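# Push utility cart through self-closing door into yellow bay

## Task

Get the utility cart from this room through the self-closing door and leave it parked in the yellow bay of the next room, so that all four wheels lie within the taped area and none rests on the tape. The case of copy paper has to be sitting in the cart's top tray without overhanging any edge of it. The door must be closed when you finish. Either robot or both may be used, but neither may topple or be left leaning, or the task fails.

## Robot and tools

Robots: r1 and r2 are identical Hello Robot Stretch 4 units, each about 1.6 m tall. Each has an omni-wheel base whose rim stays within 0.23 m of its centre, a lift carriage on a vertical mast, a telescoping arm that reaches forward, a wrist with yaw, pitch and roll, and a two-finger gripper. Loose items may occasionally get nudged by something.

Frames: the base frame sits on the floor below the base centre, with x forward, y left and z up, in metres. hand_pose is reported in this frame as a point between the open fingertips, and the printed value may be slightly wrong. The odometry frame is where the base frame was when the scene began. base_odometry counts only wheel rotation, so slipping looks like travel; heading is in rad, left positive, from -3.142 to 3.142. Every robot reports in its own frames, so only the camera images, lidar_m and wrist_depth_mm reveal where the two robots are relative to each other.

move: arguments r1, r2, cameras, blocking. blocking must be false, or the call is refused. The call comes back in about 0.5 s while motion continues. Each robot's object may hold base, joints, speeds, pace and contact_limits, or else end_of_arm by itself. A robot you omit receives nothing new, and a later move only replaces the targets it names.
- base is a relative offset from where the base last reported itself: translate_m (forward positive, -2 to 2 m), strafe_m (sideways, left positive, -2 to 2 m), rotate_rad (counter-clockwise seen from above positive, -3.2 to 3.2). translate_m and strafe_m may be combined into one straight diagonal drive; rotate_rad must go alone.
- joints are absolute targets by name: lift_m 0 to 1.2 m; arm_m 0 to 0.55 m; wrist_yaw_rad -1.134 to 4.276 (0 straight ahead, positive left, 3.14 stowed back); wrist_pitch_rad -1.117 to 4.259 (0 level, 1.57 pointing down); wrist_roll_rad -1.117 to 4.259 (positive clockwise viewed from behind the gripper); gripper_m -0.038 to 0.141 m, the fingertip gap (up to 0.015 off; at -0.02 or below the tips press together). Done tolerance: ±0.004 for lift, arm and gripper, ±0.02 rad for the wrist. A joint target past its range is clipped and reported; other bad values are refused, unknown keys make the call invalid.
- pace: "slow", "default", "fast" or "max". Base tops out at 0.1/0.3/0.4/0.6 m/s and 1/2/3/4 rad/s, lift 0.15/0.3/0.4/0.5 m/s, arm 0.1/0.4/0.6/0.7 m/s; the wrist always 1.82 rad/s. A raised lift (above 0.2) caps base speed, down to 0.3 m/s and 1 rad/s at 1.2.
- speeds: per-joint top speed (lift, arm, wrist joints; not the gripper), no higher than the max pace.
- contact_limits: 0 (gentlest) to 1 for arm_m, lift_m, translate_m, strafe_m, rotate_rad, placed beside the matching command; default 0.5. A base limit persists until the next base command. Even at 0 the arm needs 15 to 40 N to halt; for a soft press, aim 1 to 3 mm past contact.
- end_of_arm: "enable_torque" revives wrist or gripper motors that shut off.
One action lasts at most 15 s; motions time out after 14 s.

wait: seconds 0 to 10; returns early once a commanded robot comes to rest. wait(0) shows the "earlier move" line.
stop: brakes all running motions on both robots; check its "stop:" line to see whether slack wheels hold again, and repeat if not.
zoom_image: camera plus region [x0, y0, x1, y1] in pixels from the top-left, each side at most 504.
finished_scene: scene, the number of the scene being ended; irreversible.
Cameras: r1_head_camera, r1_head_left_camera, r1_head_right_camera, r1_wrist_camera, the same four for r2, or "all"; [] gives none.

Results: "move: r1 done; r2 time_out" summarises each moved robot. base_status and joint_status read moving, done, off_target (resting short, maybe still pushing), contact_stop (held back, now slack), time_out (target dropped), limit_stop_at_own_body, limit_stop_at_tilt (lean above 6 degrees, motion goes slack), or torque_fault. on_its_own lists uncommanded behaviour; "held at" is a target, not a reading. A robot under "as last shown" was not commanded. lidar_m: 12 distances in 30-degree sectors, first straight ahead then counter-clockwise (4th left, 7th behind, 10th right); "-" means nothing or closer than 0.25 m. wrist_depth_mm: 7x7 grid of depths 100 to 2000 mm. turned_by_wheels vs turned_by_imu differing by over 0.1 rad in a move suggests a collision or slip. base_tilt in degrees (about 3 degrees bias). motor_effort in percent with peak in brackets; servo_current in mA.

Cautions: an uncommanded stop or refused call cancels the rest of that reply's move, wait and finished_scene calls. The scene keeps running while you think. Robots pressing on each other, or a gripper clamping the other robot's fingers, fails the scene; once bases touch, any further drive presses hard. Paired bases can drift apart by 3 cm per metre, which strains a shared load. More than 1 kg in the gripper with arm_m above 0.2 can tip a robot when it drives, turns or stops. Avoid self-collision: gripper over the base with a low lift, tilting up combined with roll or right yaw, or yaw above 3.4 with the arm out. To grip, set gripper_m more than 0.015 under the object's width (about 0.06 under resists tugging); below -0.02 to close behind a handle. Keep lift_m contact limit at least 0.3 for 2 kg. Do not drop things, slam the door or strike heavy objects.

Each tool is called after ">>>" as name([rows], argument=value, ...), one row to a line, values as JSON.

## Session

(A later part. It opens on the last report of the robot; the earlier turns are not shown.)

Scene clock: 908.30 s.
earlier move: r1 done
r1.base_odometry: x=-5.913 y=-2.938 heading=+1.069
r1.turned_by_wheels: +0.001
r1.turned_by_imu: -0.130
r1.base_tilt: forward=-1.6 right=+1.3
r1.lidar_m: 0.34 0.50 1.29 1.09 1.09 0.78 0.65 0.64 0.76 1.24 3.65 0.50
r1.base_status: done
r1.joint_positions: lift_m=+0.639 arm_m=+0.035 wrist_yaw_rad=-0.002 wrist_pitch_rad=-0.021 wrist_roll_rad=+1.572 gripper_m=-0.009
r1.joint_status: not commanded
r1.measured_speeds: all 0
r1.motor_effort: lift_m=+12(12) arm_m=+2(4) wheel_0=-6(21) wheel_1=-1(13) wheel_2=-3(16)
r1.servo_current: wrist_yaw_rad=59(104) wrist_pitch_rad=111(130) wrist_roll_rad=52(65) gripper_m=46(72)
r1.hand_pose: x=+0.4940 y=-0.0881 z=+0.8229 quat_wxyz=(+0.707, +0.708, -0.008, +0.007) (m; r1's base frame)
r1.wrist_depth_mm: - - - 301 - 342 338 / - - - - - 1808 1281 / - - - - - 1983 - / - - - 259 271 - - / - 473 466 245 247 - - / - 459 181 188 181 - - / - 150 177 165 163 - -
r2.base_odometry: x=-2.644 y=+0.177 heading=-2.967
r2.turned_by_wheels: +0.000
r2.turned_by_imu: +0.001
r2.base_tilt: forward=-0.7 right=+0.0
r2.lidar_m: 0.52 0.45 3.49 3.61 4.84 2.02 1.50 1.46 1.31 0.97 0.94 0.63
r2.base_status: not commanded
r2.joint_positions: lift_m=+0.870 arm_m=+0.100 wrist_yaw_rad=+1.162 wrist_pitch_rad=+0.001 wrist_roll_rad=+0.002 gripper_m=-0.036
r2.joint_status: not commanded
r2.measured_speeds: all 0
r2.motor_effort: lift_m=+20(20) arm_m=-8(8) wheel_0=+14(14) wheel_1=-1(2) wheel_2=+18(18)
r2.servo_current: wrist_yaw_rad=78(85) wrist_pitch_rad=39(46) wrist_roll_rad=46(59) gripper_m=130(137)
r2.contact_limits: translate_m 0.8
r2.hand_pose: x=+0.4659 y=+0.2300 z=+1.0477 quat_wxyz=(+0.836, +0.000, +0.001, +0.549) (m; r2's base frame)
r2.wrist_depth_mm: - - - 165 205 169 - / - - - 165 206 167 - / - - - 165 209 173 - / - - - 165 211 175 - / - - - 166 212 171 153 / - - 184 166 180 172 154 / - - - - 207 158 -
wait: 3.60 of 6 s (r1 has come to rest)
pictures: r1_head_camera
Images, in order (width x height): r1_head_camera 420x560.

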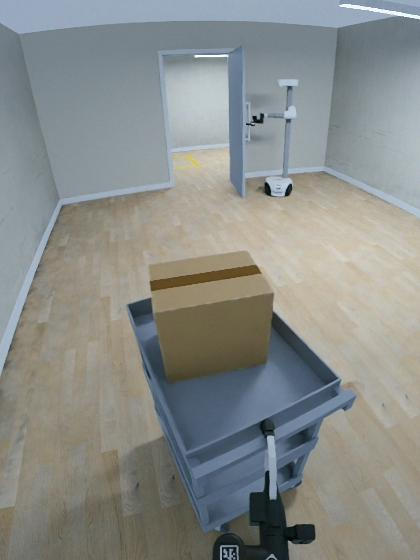

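>>> move(r1={"base":{"translate_m":0.1,"strafe_m":0.45}}, blocking=false, cameras=[])

>>> wait(seconds=6, cameras=["r1_head_camera"])

Scene clock: 916.83 s.
move: r1 moving
r1.base_odometry: x=-5.938 y=-2.916 heading=+1.068
r1.turned_by_wheels: -0.001
r1.turned_by_imu: -0.002
r1.base_tilt: forward=-1.6 right=+1.3
r1.lidar_m: 0.35 0.57 1.23 1.06 1.03 0.80 0.65 0.65 0.76 1.30 3.66 0.50
r1.base_status: translate_m moving; strafe_m moving
r1.joint_positions: lift_m=+0.639 arm_m=+0.035 wrist_yaw_rad=-0.006 wrist_pitch_rad=-0.021 wrist_roll_rad=+1.572 gripper_m=-0.009
r1.joint_status: not commanded
r1.measured_speeds: translate_m=+0.029 strafe_m=+0.127 rotate_rad=-0.005 lift_m=+0.000 arm_m=+0.000 wrist_yaw_rad=-0.001 wrist_pitch_rad=+0.000 wrist_roll_rad=+0.000
r1.motor_effort: lift_m=+12(12) arm_m=+4(4) wheel_0=-15(16) wheel_1=+6(8) wheel_2=-9(9)
r1.servo_current: wrist_yaw_rad=59(59) wrist_pitch_rad=124(124) wrist_roll_rad=52(52) gripper_m=52(59)
r1.hand_pose: x=+0.4937 y=-0.0892 z=+0.8229 quat_wxyz=(+0.707, +0.707, -0.010, +0.005) (m; r1's base frame)
r1.wrist_depth_mm: - - - 271 340 338 334 / - - - - - 1808 1308 / - - - - - 1921 - / - - - 256 266 - - / - 469 466 243 245 - - / - 455 180 187 180 - - / - 157 181 212 163 - -
r2: as last shown
r2.turned_by_imu: +0.000
r2.lidar_m: 0.53 0.44 3.50 3.61 4.80 2.02 1.48 1.46 1.30 0.98 0.94 0.67
r2.motor_effort: lift_m=+20(20) arm_m=-8(8) wheel_0=+14(14) wheel_1=-2(2) wheel_2=+17(18)
r2.servo_current: wrist_yaw_rad=78(85) wrist_pitch_rad=39(39) wrist_roll_rad=46(59) gripper_m=130(137)
r2.contact_limits: translate_m 0.8
r2.wrist_depth_mm: - - - 164 205 170 - / - - - 165 206 167 - / - - - 165 209 173 - / - - - 166 211 175 - / - - - 166 213 171 153 / - - 183 167 180 172 154 / - - - - 207 158 -
pictures: none
No camera images: "cameras" was empty.

Scene clock: 919.30 s.
earlier move: r1 done
r1.base_odometry: x=-6.259 y=-2.634 heading=+1.068
r1.turned_by_wheels: +0.001
r1.turned_by_imu: +0.002
r1.base_tilt: forward=-1.6 right=+1.3
r1.lidar_m: 0.43 1.46 0.82 0.66 0.67 0.79 0.86 0.87 1.03 1.70 4.03 0.44
r1.base_status: done
r1.joint_positions: lift_m=+0.639 arm_m=+0.035 wrist_yaw_rad=-0.007 wrist_pitch_rad=-0.021 wrist_roll_rad=+1.572 gripper_m=-0.009
r1.joint_status: not commanded
r1.measured_speeds: all 0
r1.motor_effort: lift_m=+12(12) arm_m=+4(4) wheel_0=-4(16) wheel_1=+0(10) wheel_2=-3(11)
r1.servo_current: wrist_yaw_rad=65(72) wrist_pitch_rad=124(124) wrist_roll_rad=52(72) gripper_m=52(59)
r1.hand_pose: x=+0.4936 y=-0.0895 z=+0.8229 quat_wxyz=(+0.707, +0.707, -0.010, +0.005) (m; r1's base frame)
r1.wrist_depth_mm: - - - 220 220 1921 - / - - - 223 222 - - / - 436 436 225 224 - - / - 459 449 226 225 - - / - 480 469 229 228 - - / - - 180 188 181 - - / - 155 - 171 164 1537 -
r2.base_odometry: x=-2.644 y=+0.177 heading=-2.967
r2.turned_by_wheels: +0.000
r2.turned_by_imu: +0.000
r2.base_tilt: forward=-0.6 right=+0.0
r2.lidar_m: 0.54 0.43 3.46 3.60 4.85 1.98 1.52 1.45 1.31 0.99 0.94 0.63
r2.base_status: not commanded
r2.joint_positions: lift_m=+0.870 arm_m=+0.100 wrist_yaw_rad=+1.162 wrist_pitch_rad=+0.001 wrist_roll_rad=+0.002 gripper_m=-0.036
r2.joint_status: not commanded
r2.measured_speeds: all 0
r2.motor_effort: lift_m=+20(20) arm_m=-8(8) wheel_0=+14(14) wheel_1=-1(2) wheel_2=+18(18)
r2.servo_current: wrist_yaw_rad=59(91) wrist_pitch_rad=39(46) wrist_roll_rad=46(59) gripper_m=130(137)
r2.contact_limits: translate_m 0.8
r2.hand_pose: x=+0.4659 y=+0.2300 z=+1.0477 quat_wxyz=(+0.836, +0.000, +0.001, +0.549) (m; r2's base frame)
r2.wrist_depth_mm: - - - 165 206 170 - / - - - 165 206 167 - / - - - 165 209 173 - / - - - 166 211 175 - / - - - 166 212 170 153 / - - 183 167 180 172 154 / - - - - 206 158 -
wait: 2.47 of 6 s (r1 has come to rest)
pictures: r1_head_camera
Images, in order (width x height): r1_head_camera 420x560.

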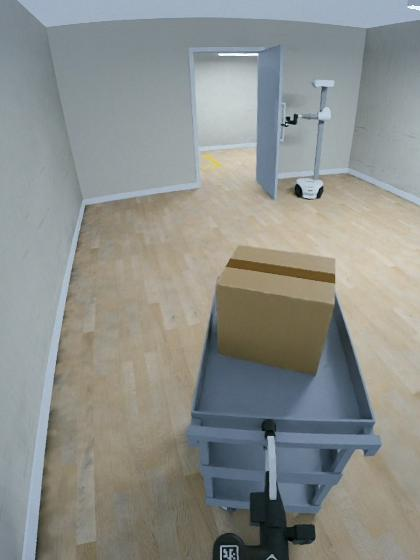

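>>> move(r1={"base":{"translate_m":0.5,"strafe_m":0.1}}, blocking=false, cameras=[])

>>> wait(seconds=5, cameras=["r1_head_camera"])

Scene clock: 926.33 s.
move: r1 moving
r1.base_odometry: x=-6.250 y=-2.603 heading=+1.068
r1.turned_by_wheels: +0.000
r1.turned_by_imu: +0.000
r1.base_tilt: forward=-1.7 right=+1.3
r1.lidar_m: 0.41 1.48 0.82 0.69 0.70 0.77 0.90 0.89 1.05 1.76 4.05 0.44
r1.base_status: translate_m moving; strafe_m moving
r1.joint_positions: lift_m=+0.639 arm_m=+0.035 wrist_yaw_rad=-0.007 wrist_pitch_rad=-0.021 wrist_roll_rad=+1.572 gripper_m=-0.009
r1.joint_status: not commanded
r1.measured_speeds: translate_m=+0.122 strafe_m=+0.025 rotate_rad=-0.006 lift_m=+0.000 arm_m=+0.000 wrist_yaw_rad=+0.000 wrist_pitch_rad=+0.000 wrist_roll_rad=-0.001
r1.motor_effort: lift_m=+12(12) arm_m=+4(4) wheel_0=+8(10) wheel_1=+9(9) wheel_2=-15(18)
r1.servo_current: wrist_yaw_rad=78(78) wrist_pitch_rad=111(124) wrist_roll_rad=46(65) gripper_m=52(65)
r1.hand_pose: x=+0.4936 y=-0.0895 z=+0.8229 quat_wxyz=(+0.707, +0.707, -0.010, +0.005) (m; r1's base frame)
r1.wrist_depth_mm: - - - 216 216 - - / - - - 220 219 - - / - 436 427 222 222 - - / - 455 445 224 224 - - / - 477 466 226 225 - - / - 508 181 195 180 - - / - 152 - 173 156 1537 -
r2: as last shown
r2.base_tilt: forward=-0.7 right=+0.0
r2.lidar_m: 0.53 0.47 3.49 3.52 4.81 1.98 1.52 1.44 1.30 0.99 0.93 0.64
r2.motor_effort: lift_m=+20(20) arm_m=-8(8) wheel_0=+13(14) wheel_1=-1(2) wheel_2=+18(18)
r2.servo_current: wrist_yaw_rad=78(78) wrist_pitch_rad=39(46) wrist_roll_rad=39(52) gripper_m=130(137)
r2.contact_limits: translate_m 0.8
r2.wrist_depth_mm: - - - 164 205 170 - / - - - 165 206 167 - / - - - 165 210 173 - / - - - 166 211 175 - / - - - 166 212 171 153 / - - 184 166 180 172 154 / - - - - 208 158 -
pictures: none
No camera images: "cameras" was empty.

Scene clock: 929.00 s.
earlier move: r1 done
r1.base_odometry: x=-6.107 y=-2.147 heading=+1.069
r1.turned_by_wheels: +0.001
r1.turned_by_imu: +0.005
r1.base_tilt: forward=-1.6 right=+1.3
r1.lidar_m: 0.43 1.62 0.86 0.71 0.70 0.86 1.38 1.38 1.61 2.68 3.99 0.45
r1.base_status: done
r1.joint_positions: lift_m=+0.639 arm_m=+0.035 wrist_yaw_rad=+0.003 wrist_pitch_rad=-0.021 wrist_roll_rad=+1.571 gripper_m=-0.009
r1.joint_status: not commanded
r1.measured_speeds: all 0
r1.motor_effort: lift_m=+12(12) arm_m=+3(4) wheel_0=+8(14) wheel_1=+2(11) wheel_2=+1(18)
r1.servo_current: wrist_yaw_rad=65(85) wrist_pitch_rad=117(130) wrist_roll_rad=46(65) gripper_m=52(65)
r1.hand_pose: x=+0.4945 y=-0.0865 z=+0.8229 quat_wxyz=(+0.707, +0.707, -0.006, +0.009) (m; r1's base frame)
r1.wrist_depth_mm: - - - 227 227 1983 - / - - - 229 227 - - / - 442 433 229 228 - - / - 455 445 229 229 - - / - 473 469 229 228 - - / - 492 181 188 229 - - / - 156 - 172 173 1537 -
r2.base_odometry: x=-2.644 y=+0.177 heading=-2.967
r2.turned_by_wheels: +0.000
r2.turned_by_imu: +0.000
r2.base_tilt: forward=-0.7 right=+0.0
r2.lidar_m: 0.52 0.45 3.27 3.13 4.83 2.01 1.47 1.45 1.34 1.00 0.95 0.66
r2.base_status: not commanded
r2.joint_positions: lift_m=+0.870 arm_m=+0.100 wrist_yaw_rad=+1.162 wrist_pitch_rad=+0.001 wrist_roll_rad=+0.002 gripper_m=-0.036
r2.joint_status: not commanded
r2.measured_speeds: all 0
r2.motor_effort: lift_m=+20(20) arm_m=-8(8) wheel_0=+14(14) wheel_1=-1(2) wheel_2=+17(18)
r2.servo_current: wrist_yaw_rad=85(91) wrist_pitch_rad=46(46) wrist_roll_rad=52(59) gripper_m=130(137)
r2.contact_limits: translate_m 0.8
r2.hand_pose: x=+0.4659 y=+0.2300 z=+1.0477 quat_wxyz=(+0.836, +0.000, +0.001, +0.549) (m; r2's base frame)
r2.wrist_depth_mm: - - - 164 205 170 - / - - - 165 206 167 - / - - - 165 208 173 - / - - - 166 211 175 - / - - - 166 213 171 153 / - - 184 167 180 171 154 / - - - - 207 158 -
wait: 2.67 of 5 s (r1 has come to rest)
pictures: r1_head_camera
Images, in order (width x height): r1_head_camera 420x560.

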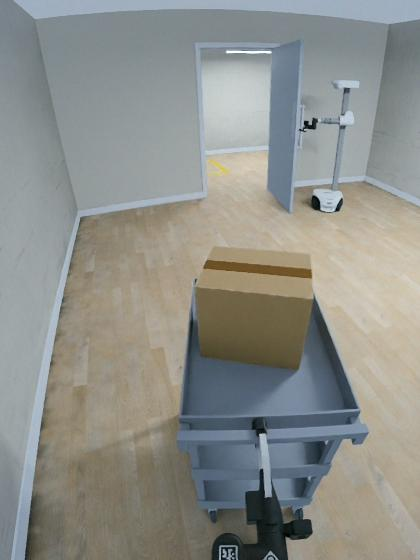

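>>> move(r1={"base":{"translate_m":0.3,"strafe_m":0.3}}, blocking=false, cameras=[])

>>> wait(seconds=5, cameras=["r1_head_camera"])

Scene clock: 938.90 s.
move: r1 moving
r1.base_odometry: x=-6.116 y=-2.116 heading=+1.069
r1.turned_by_wheels: +0.000
r1.turned_by_imu: +0.000
r1.base_tilt: forward=-1.6 right=+1.3
r1.lidar_m: 0.42 1.61 0.80 0.67 0.68 0.84 1.40 1.38 1.62 2.72 4.02 0.47
r1.base_status: translate_m moving; strafe_m moving
r1.joint_positions: lift_m=+0.639 arm_m=+0.035 wrist_yaw_rad=+0.003 wrist_pitch_rad=-0.021 wrist_roll_rad=+1.571 gripper_m=-0.009
r1.joint_status: not commanded
r1.measured_speeds: translate_m=+0.089 strafe_m=+0.089 rotate_rad=+0.000 lift_m=+0.000 arm_m=+0.000 wrist_yaw_rad=+0.000 wrist_pitch_rad=+0.000 wrist_roll_rad=+0.000
r1.motor_effort: lift_m=+12(12) arm_m=+3(4) wheel_0=-4(8) wheel_1=+10(11) wheel_2=-8(10)
r1.servo_current: wrist_yaw_rad=33(59) wrist_pitch_rad=117(124) wrist_roll_rad=46(59) gripper_m=52(59)
r1.hand_pose: x=+0.4944 y=-0.0867 z=+0.8229 quat_wxyz=(+0.707, +0.707, -0.007, +0.008) (m; r1's base frame)
r1.wrist_depth_mm: - - - 235 233 1921 - / - - - 233 231 - - / - 525 439 232 230 - - / - 455 449 231 229 - - / - 469 459 229 229 - - / - 488 180 189 228 - - / - 150 488 170 173 569 -
r2: as last shown
r2.turned_by_imu: +0.001
r2.lidar_m: 0.53 0.43 3.22 3.12 4.82 2.02 1.52 1.45 1.32 0.97 0.96 0.65
r2.motor_effort: lift_m=+20(20) arm_m=-8(8) wheel_0=+14(14) wheel_1=-2(2) wheel_2=+18(18)
r2.servo_current: wrist_yaw_rad=72(91) wrist_pitch_rad=39(46) wrist_roll_rad=52(59) gripper_m=137(137)
r2.contact_limits: translate_m 0.8
r2.wrist_depth_mm: - - - 164 204 170 - / - - - 165 206 167 - / - - - 165 209 174 - / - - - 166 211 174 - / - - - 166 212 170 153 / - - 184 167 180 172 153 / - - - - 207 158 -
pictures: none
No camera images: "cameras" was empty.

Scene clock: 941.27 s.
earlier move: r1 done
r1.base_odometry: x=-6.225 y=-1.740 heading=+1.068
r1.turned_by_wheels: -0.001
r1.turned_by_imu: -0.003
r1.base_tilt: forward=-1.6 right=+1.3
r1.lidar_m: 0.44 1.20 0.62 0.50 0.48 0.60 1.08 1.75 1.98 3.34 4.18 0.46
r1.base_status: done
r1.joint_positions: lift_m=+0.639 arm_m=+0.035 wrist_yaw_rad=-0.008 wrist_pitch_rad=-0.021 wrist_roll_rad=+1.571 gripper_m=-0.009
r1.joint_status: not commanded
r1.measured_speeds: all 0
r1.motor_effort: lift_m=+12(12) arm_m=-4(4) wheel_0=-10(14) wheel_1=-1(11) wheel_2=-2(16)
r1.servo_current: wrist_yaw_rad=59(78) wrist_pitch_rad=117(130) wrist_roll_rad=33(72) gripper_m=46(59)
r1.hand_pose: x=+0.4935 y=-0.0898 z=+0.8229 quat_wxyz=(+0.707, +0.707, -0.010, +0.005) (m; r1's base frame)
r1.wrist_depth_mm: - - - 205 206 - - / - 415 402 211 211 - - / - 433 427 216 216 - - / - 469 455 223 222 - - / - 504 484 229 228 - - / - - 178 189 230 - - / - 154 - 185 154 1708 1430
r2.base_odometry: x=-2.644 y=+0.177 heading=-2.967
r2.turned_by_wheels: +0.000
r2.turned_by_imu: +0.000
r2.base_tilt: forward=-0.7 right=+0.0
r2.lidar_m: 0.52 0.44 2.99 2.99 4.84 2.05 1.48 1.46 1.32 0.97 0.95 0.64
r2.base_status: not commanded
r2.joint_positions: lift_m=+0.870 arm_m=+0.100 wrist_yaw_rad=+1.162 wrist_pitch_rad=+0.001 wrist_roll_rad=+0.002 gripper_m=-0.036
r2.joint_status: not commanded
r2.measured_speeds: all 0
r2.motor_effort: lift_m=+20(20) arm_m=-8(8) wheel_0=+14(14) wheel_1=-1(2) wheel_2=+18(18)
r2.servo_current: wrist_yaw_rad=85(98) wrist_pitch_rad=46(52) wrist_roll_rad=46(65) gripper_m=124(137)
r2.contact_limits: translate_m 0.8
r2.hand_pose: x=+0.4659 y=+0.2300 z=+1.0477 quat_wxyz=(+0.836, +0.000, +0.001, +0.549) (m; r2's base frame)
r2.wrist_depth_mm: - - - 165 205 170 - / - - - 164 207 167 - / - - - 165 210 173 - / - - - 165 211 175 - / - - - 166 212 171 153 / - - 183 166 180 172 154 / - - - - 207 158 -
wait: 2.37 of 5 s (r1 has come to rest)
pictures: r1_head_camera
Images, in order (width x height): r1_head_camera 420x560.

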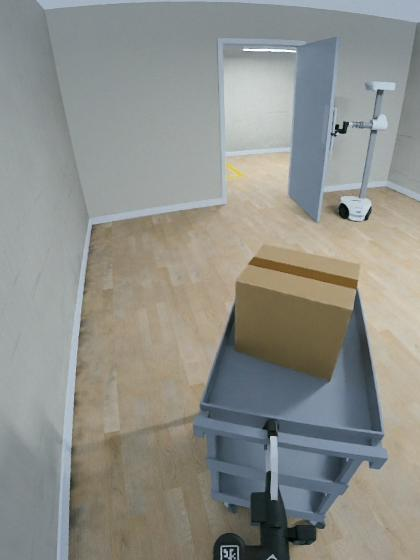

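>>> move(r1={"base":{"translate_m":0.6,"strafe_m":-0.14}}, blocking=false, cameras=[])

>>> wait(seconds=5, cameras=["r1_head_camera"])

Scene clock: 946.07 s.
move: r1 moving
r1.base_odometry: x=-6.204 y=-1.716 heading=+1.069
r1.turned_by_wheels: +0.001
r1.turned_by_imu: +0.005
r1.base_tilt: forward=-1.6 right=+1.2
r1.lidar_m: 0.44 1.23 0.62 0.52 0.52 0.62 1.09 1.76 2.05 3.39 4.18 0.42
r1.base_status: translate_m moving; strafe_m moving
r1.joint_positions: lift_m=+0.639 arm_m=+0.035 wrist_yaw_rad=-0.003 wrist_pitch_rad=-0.021 wrist_roll_rad=+1.571 gripper_m=-0.009
r1.joint_status: not commanded
r1.measured_speeds: translate_m=+0.121 strafe_m=-0.024 rotate_rad=-0.002 lift_m=+0.000 arm_m=+0.000 wrist_yaw_rad=+0.044 wrist_pitch_rad=+0.000 wrist_roll_rad=-0.001
r1.motor_effort: lift_m=+12(12) arm_m=+4(4) wheel_0=+14(14) wheel_1=+6(8) wheel_2=-15(16)
r1.servo_current: wrist_yaw_rad=52(85) wrist_pitch_rad=124(130) wrist_roll_rad=59(59) gripper_m=52(59)
r1.hand_pose: x=+0.4939 y=-0.0884 z=+0.8229 quat_wxyz=(+0.707, +0.707, -0.009, +0.006) (m; r1's base frame)
r1.wrist_depth_mm: - - 492 196 195 - - / - 402 392 202 200 - - / - 430 424 208 208 - - / - 459 442 214 215 - - / - 504 480 220 223 - - / - - 180 202 181 1983 - / - 153 - 176 158 1576 1366
r2: as last shown
r2.turned_by_imu: +0.001
r2.base_tilt: forward=-0.6 right=+0.0
r2.lidar_m: 0.54 0.44 2.96 2.97 4.86 2.01 1.49 1.46 1.31 0.98 0.95 0.63
r2.motor_effort: lift_m=+20(20) arm_m=-7(8) wheel_0=+14(14) wheel_1=-2(2) wheel_2=+18(18)
r2.servo_current: wrist_yaw_rad=65(85) wrist_pitch_rad=46(46) wrist_roll_rad=52(59) gripper_m=124(137)
r2.contact_limits: translate_m 0.8
r2.wrist_depth_mm: - - - 164 206 170 - / - - - 164 206 167 - / - - - 165 209 174 - / - - - 165 212 175 - / - - - 166 211 170 153 / - - 184 167 180 171 154 / - - - - 207 158 -
pictures: none
No camera images: "cameras" was empty.

Scene clock: 949.07 s.
earlier move: r1 done
r1.base_odometry: x=-5.814 y=-1.281 heading=+1.069
r1.turned_by_wheels: +0.000
r1.turned_by_imu: +0.005
r1.base_tilt: forward=-1.6 right=+1.2
r1.lidar_m: 0.40 0.42 1.00 0.85 0.80 0.91 1.70 2.31 2.67 3.89 3.89 0.47
r1.base_status: done
r1.joint_positions: lift_m=+0.639 arm_m=+0.035 wrist_yaw_rad=+0.005 wrist_pitch_rad=-0.021 wrist_roll_rad=+1.571 gripper_m=-0.009
r1.joint_status: not commanded
r1.measured_speeds: all 0
r1.motor_effort: lift_m=+12(12) arm_m=-4(4) wheel_0=+5(19) wheel_1=+2(9) wheel_2=+2(16)
r1.servo_current: wrist_yaw_rad=52(85) wrist_pitch_rad=117(130) wrist_roll_rad=52(72) gripper_m=52(59)
r1.hand_pose: x=+0.4946 y=-0.0861 z=+0.8229 quat_wxyz=(+0.707, +0.707, -0.006, +0.009) (m; r1's base frame)
r1.wrist_depth_mm: - - - 262 - 1921 1336 / - - - 254 257 1921 - / - - - 249 250 - - / - 462 459 242 243 - - / - 462 459 237 237 - - / - 462 181 189 230 - - / - 156 177 171 154 - -
r2.base_odometry: x=-2.644 y=+0.177 heading=-2.967
r2.turned_by_wheels: +0.000
r2.turned_by_imu: +0.000
r2.base_tilt: forward=-0.7 right=+0.0
r2.lidar_m: 0.54 0.44 2.41 3.34 4.84 2.03 1.49 1.47 1.33 0.99 0.93 0.66
r2.base_status: not commanded
r2.joint_positions: lift_m=+0.870 arm_m=+0.100 wrist_yaw_rad=+1.162 wrist_pitch_rad=+0.001 wrist_roll_rad=+0.002 gripper_m=-0.036
r2.joint_status: not commanded
r2.measured_speeds: all 0
r2.motor_effort: lift_m=+20(20) arm_m=-8(8) wheel_0=+14(14) wheel_1=-2(2) wheel_2=+18(18)
r2.servo_current: wrist_yaw_rad=78(85) wrist_pitch_rad=39(46) wrist_roll_rad=52(59) gripper_m=130(137)
r2.contact_limits: translate_m 0.8
r2.hand_pose: x=+0.4659 y=+0.2300 z=+1.0477 quat_wxyz=(+0.836, +0.000, +0.001, +0.549) (m; r2's base frame)
r2.wrist_depth_mm: - - - 164 205 170 - / - - - 165 206 167 - / - - - 165 209 173 - / - - - 166 211 174 - / - - - 166 213 171 153 / - - 183 167 180 172 154 / - - - - 207 158 -
wait: 3.00 of 5 s (r1 has come to rest)
pictures: r1_head_camera
Images, in order (width x height): r1_head_camera 420x560.

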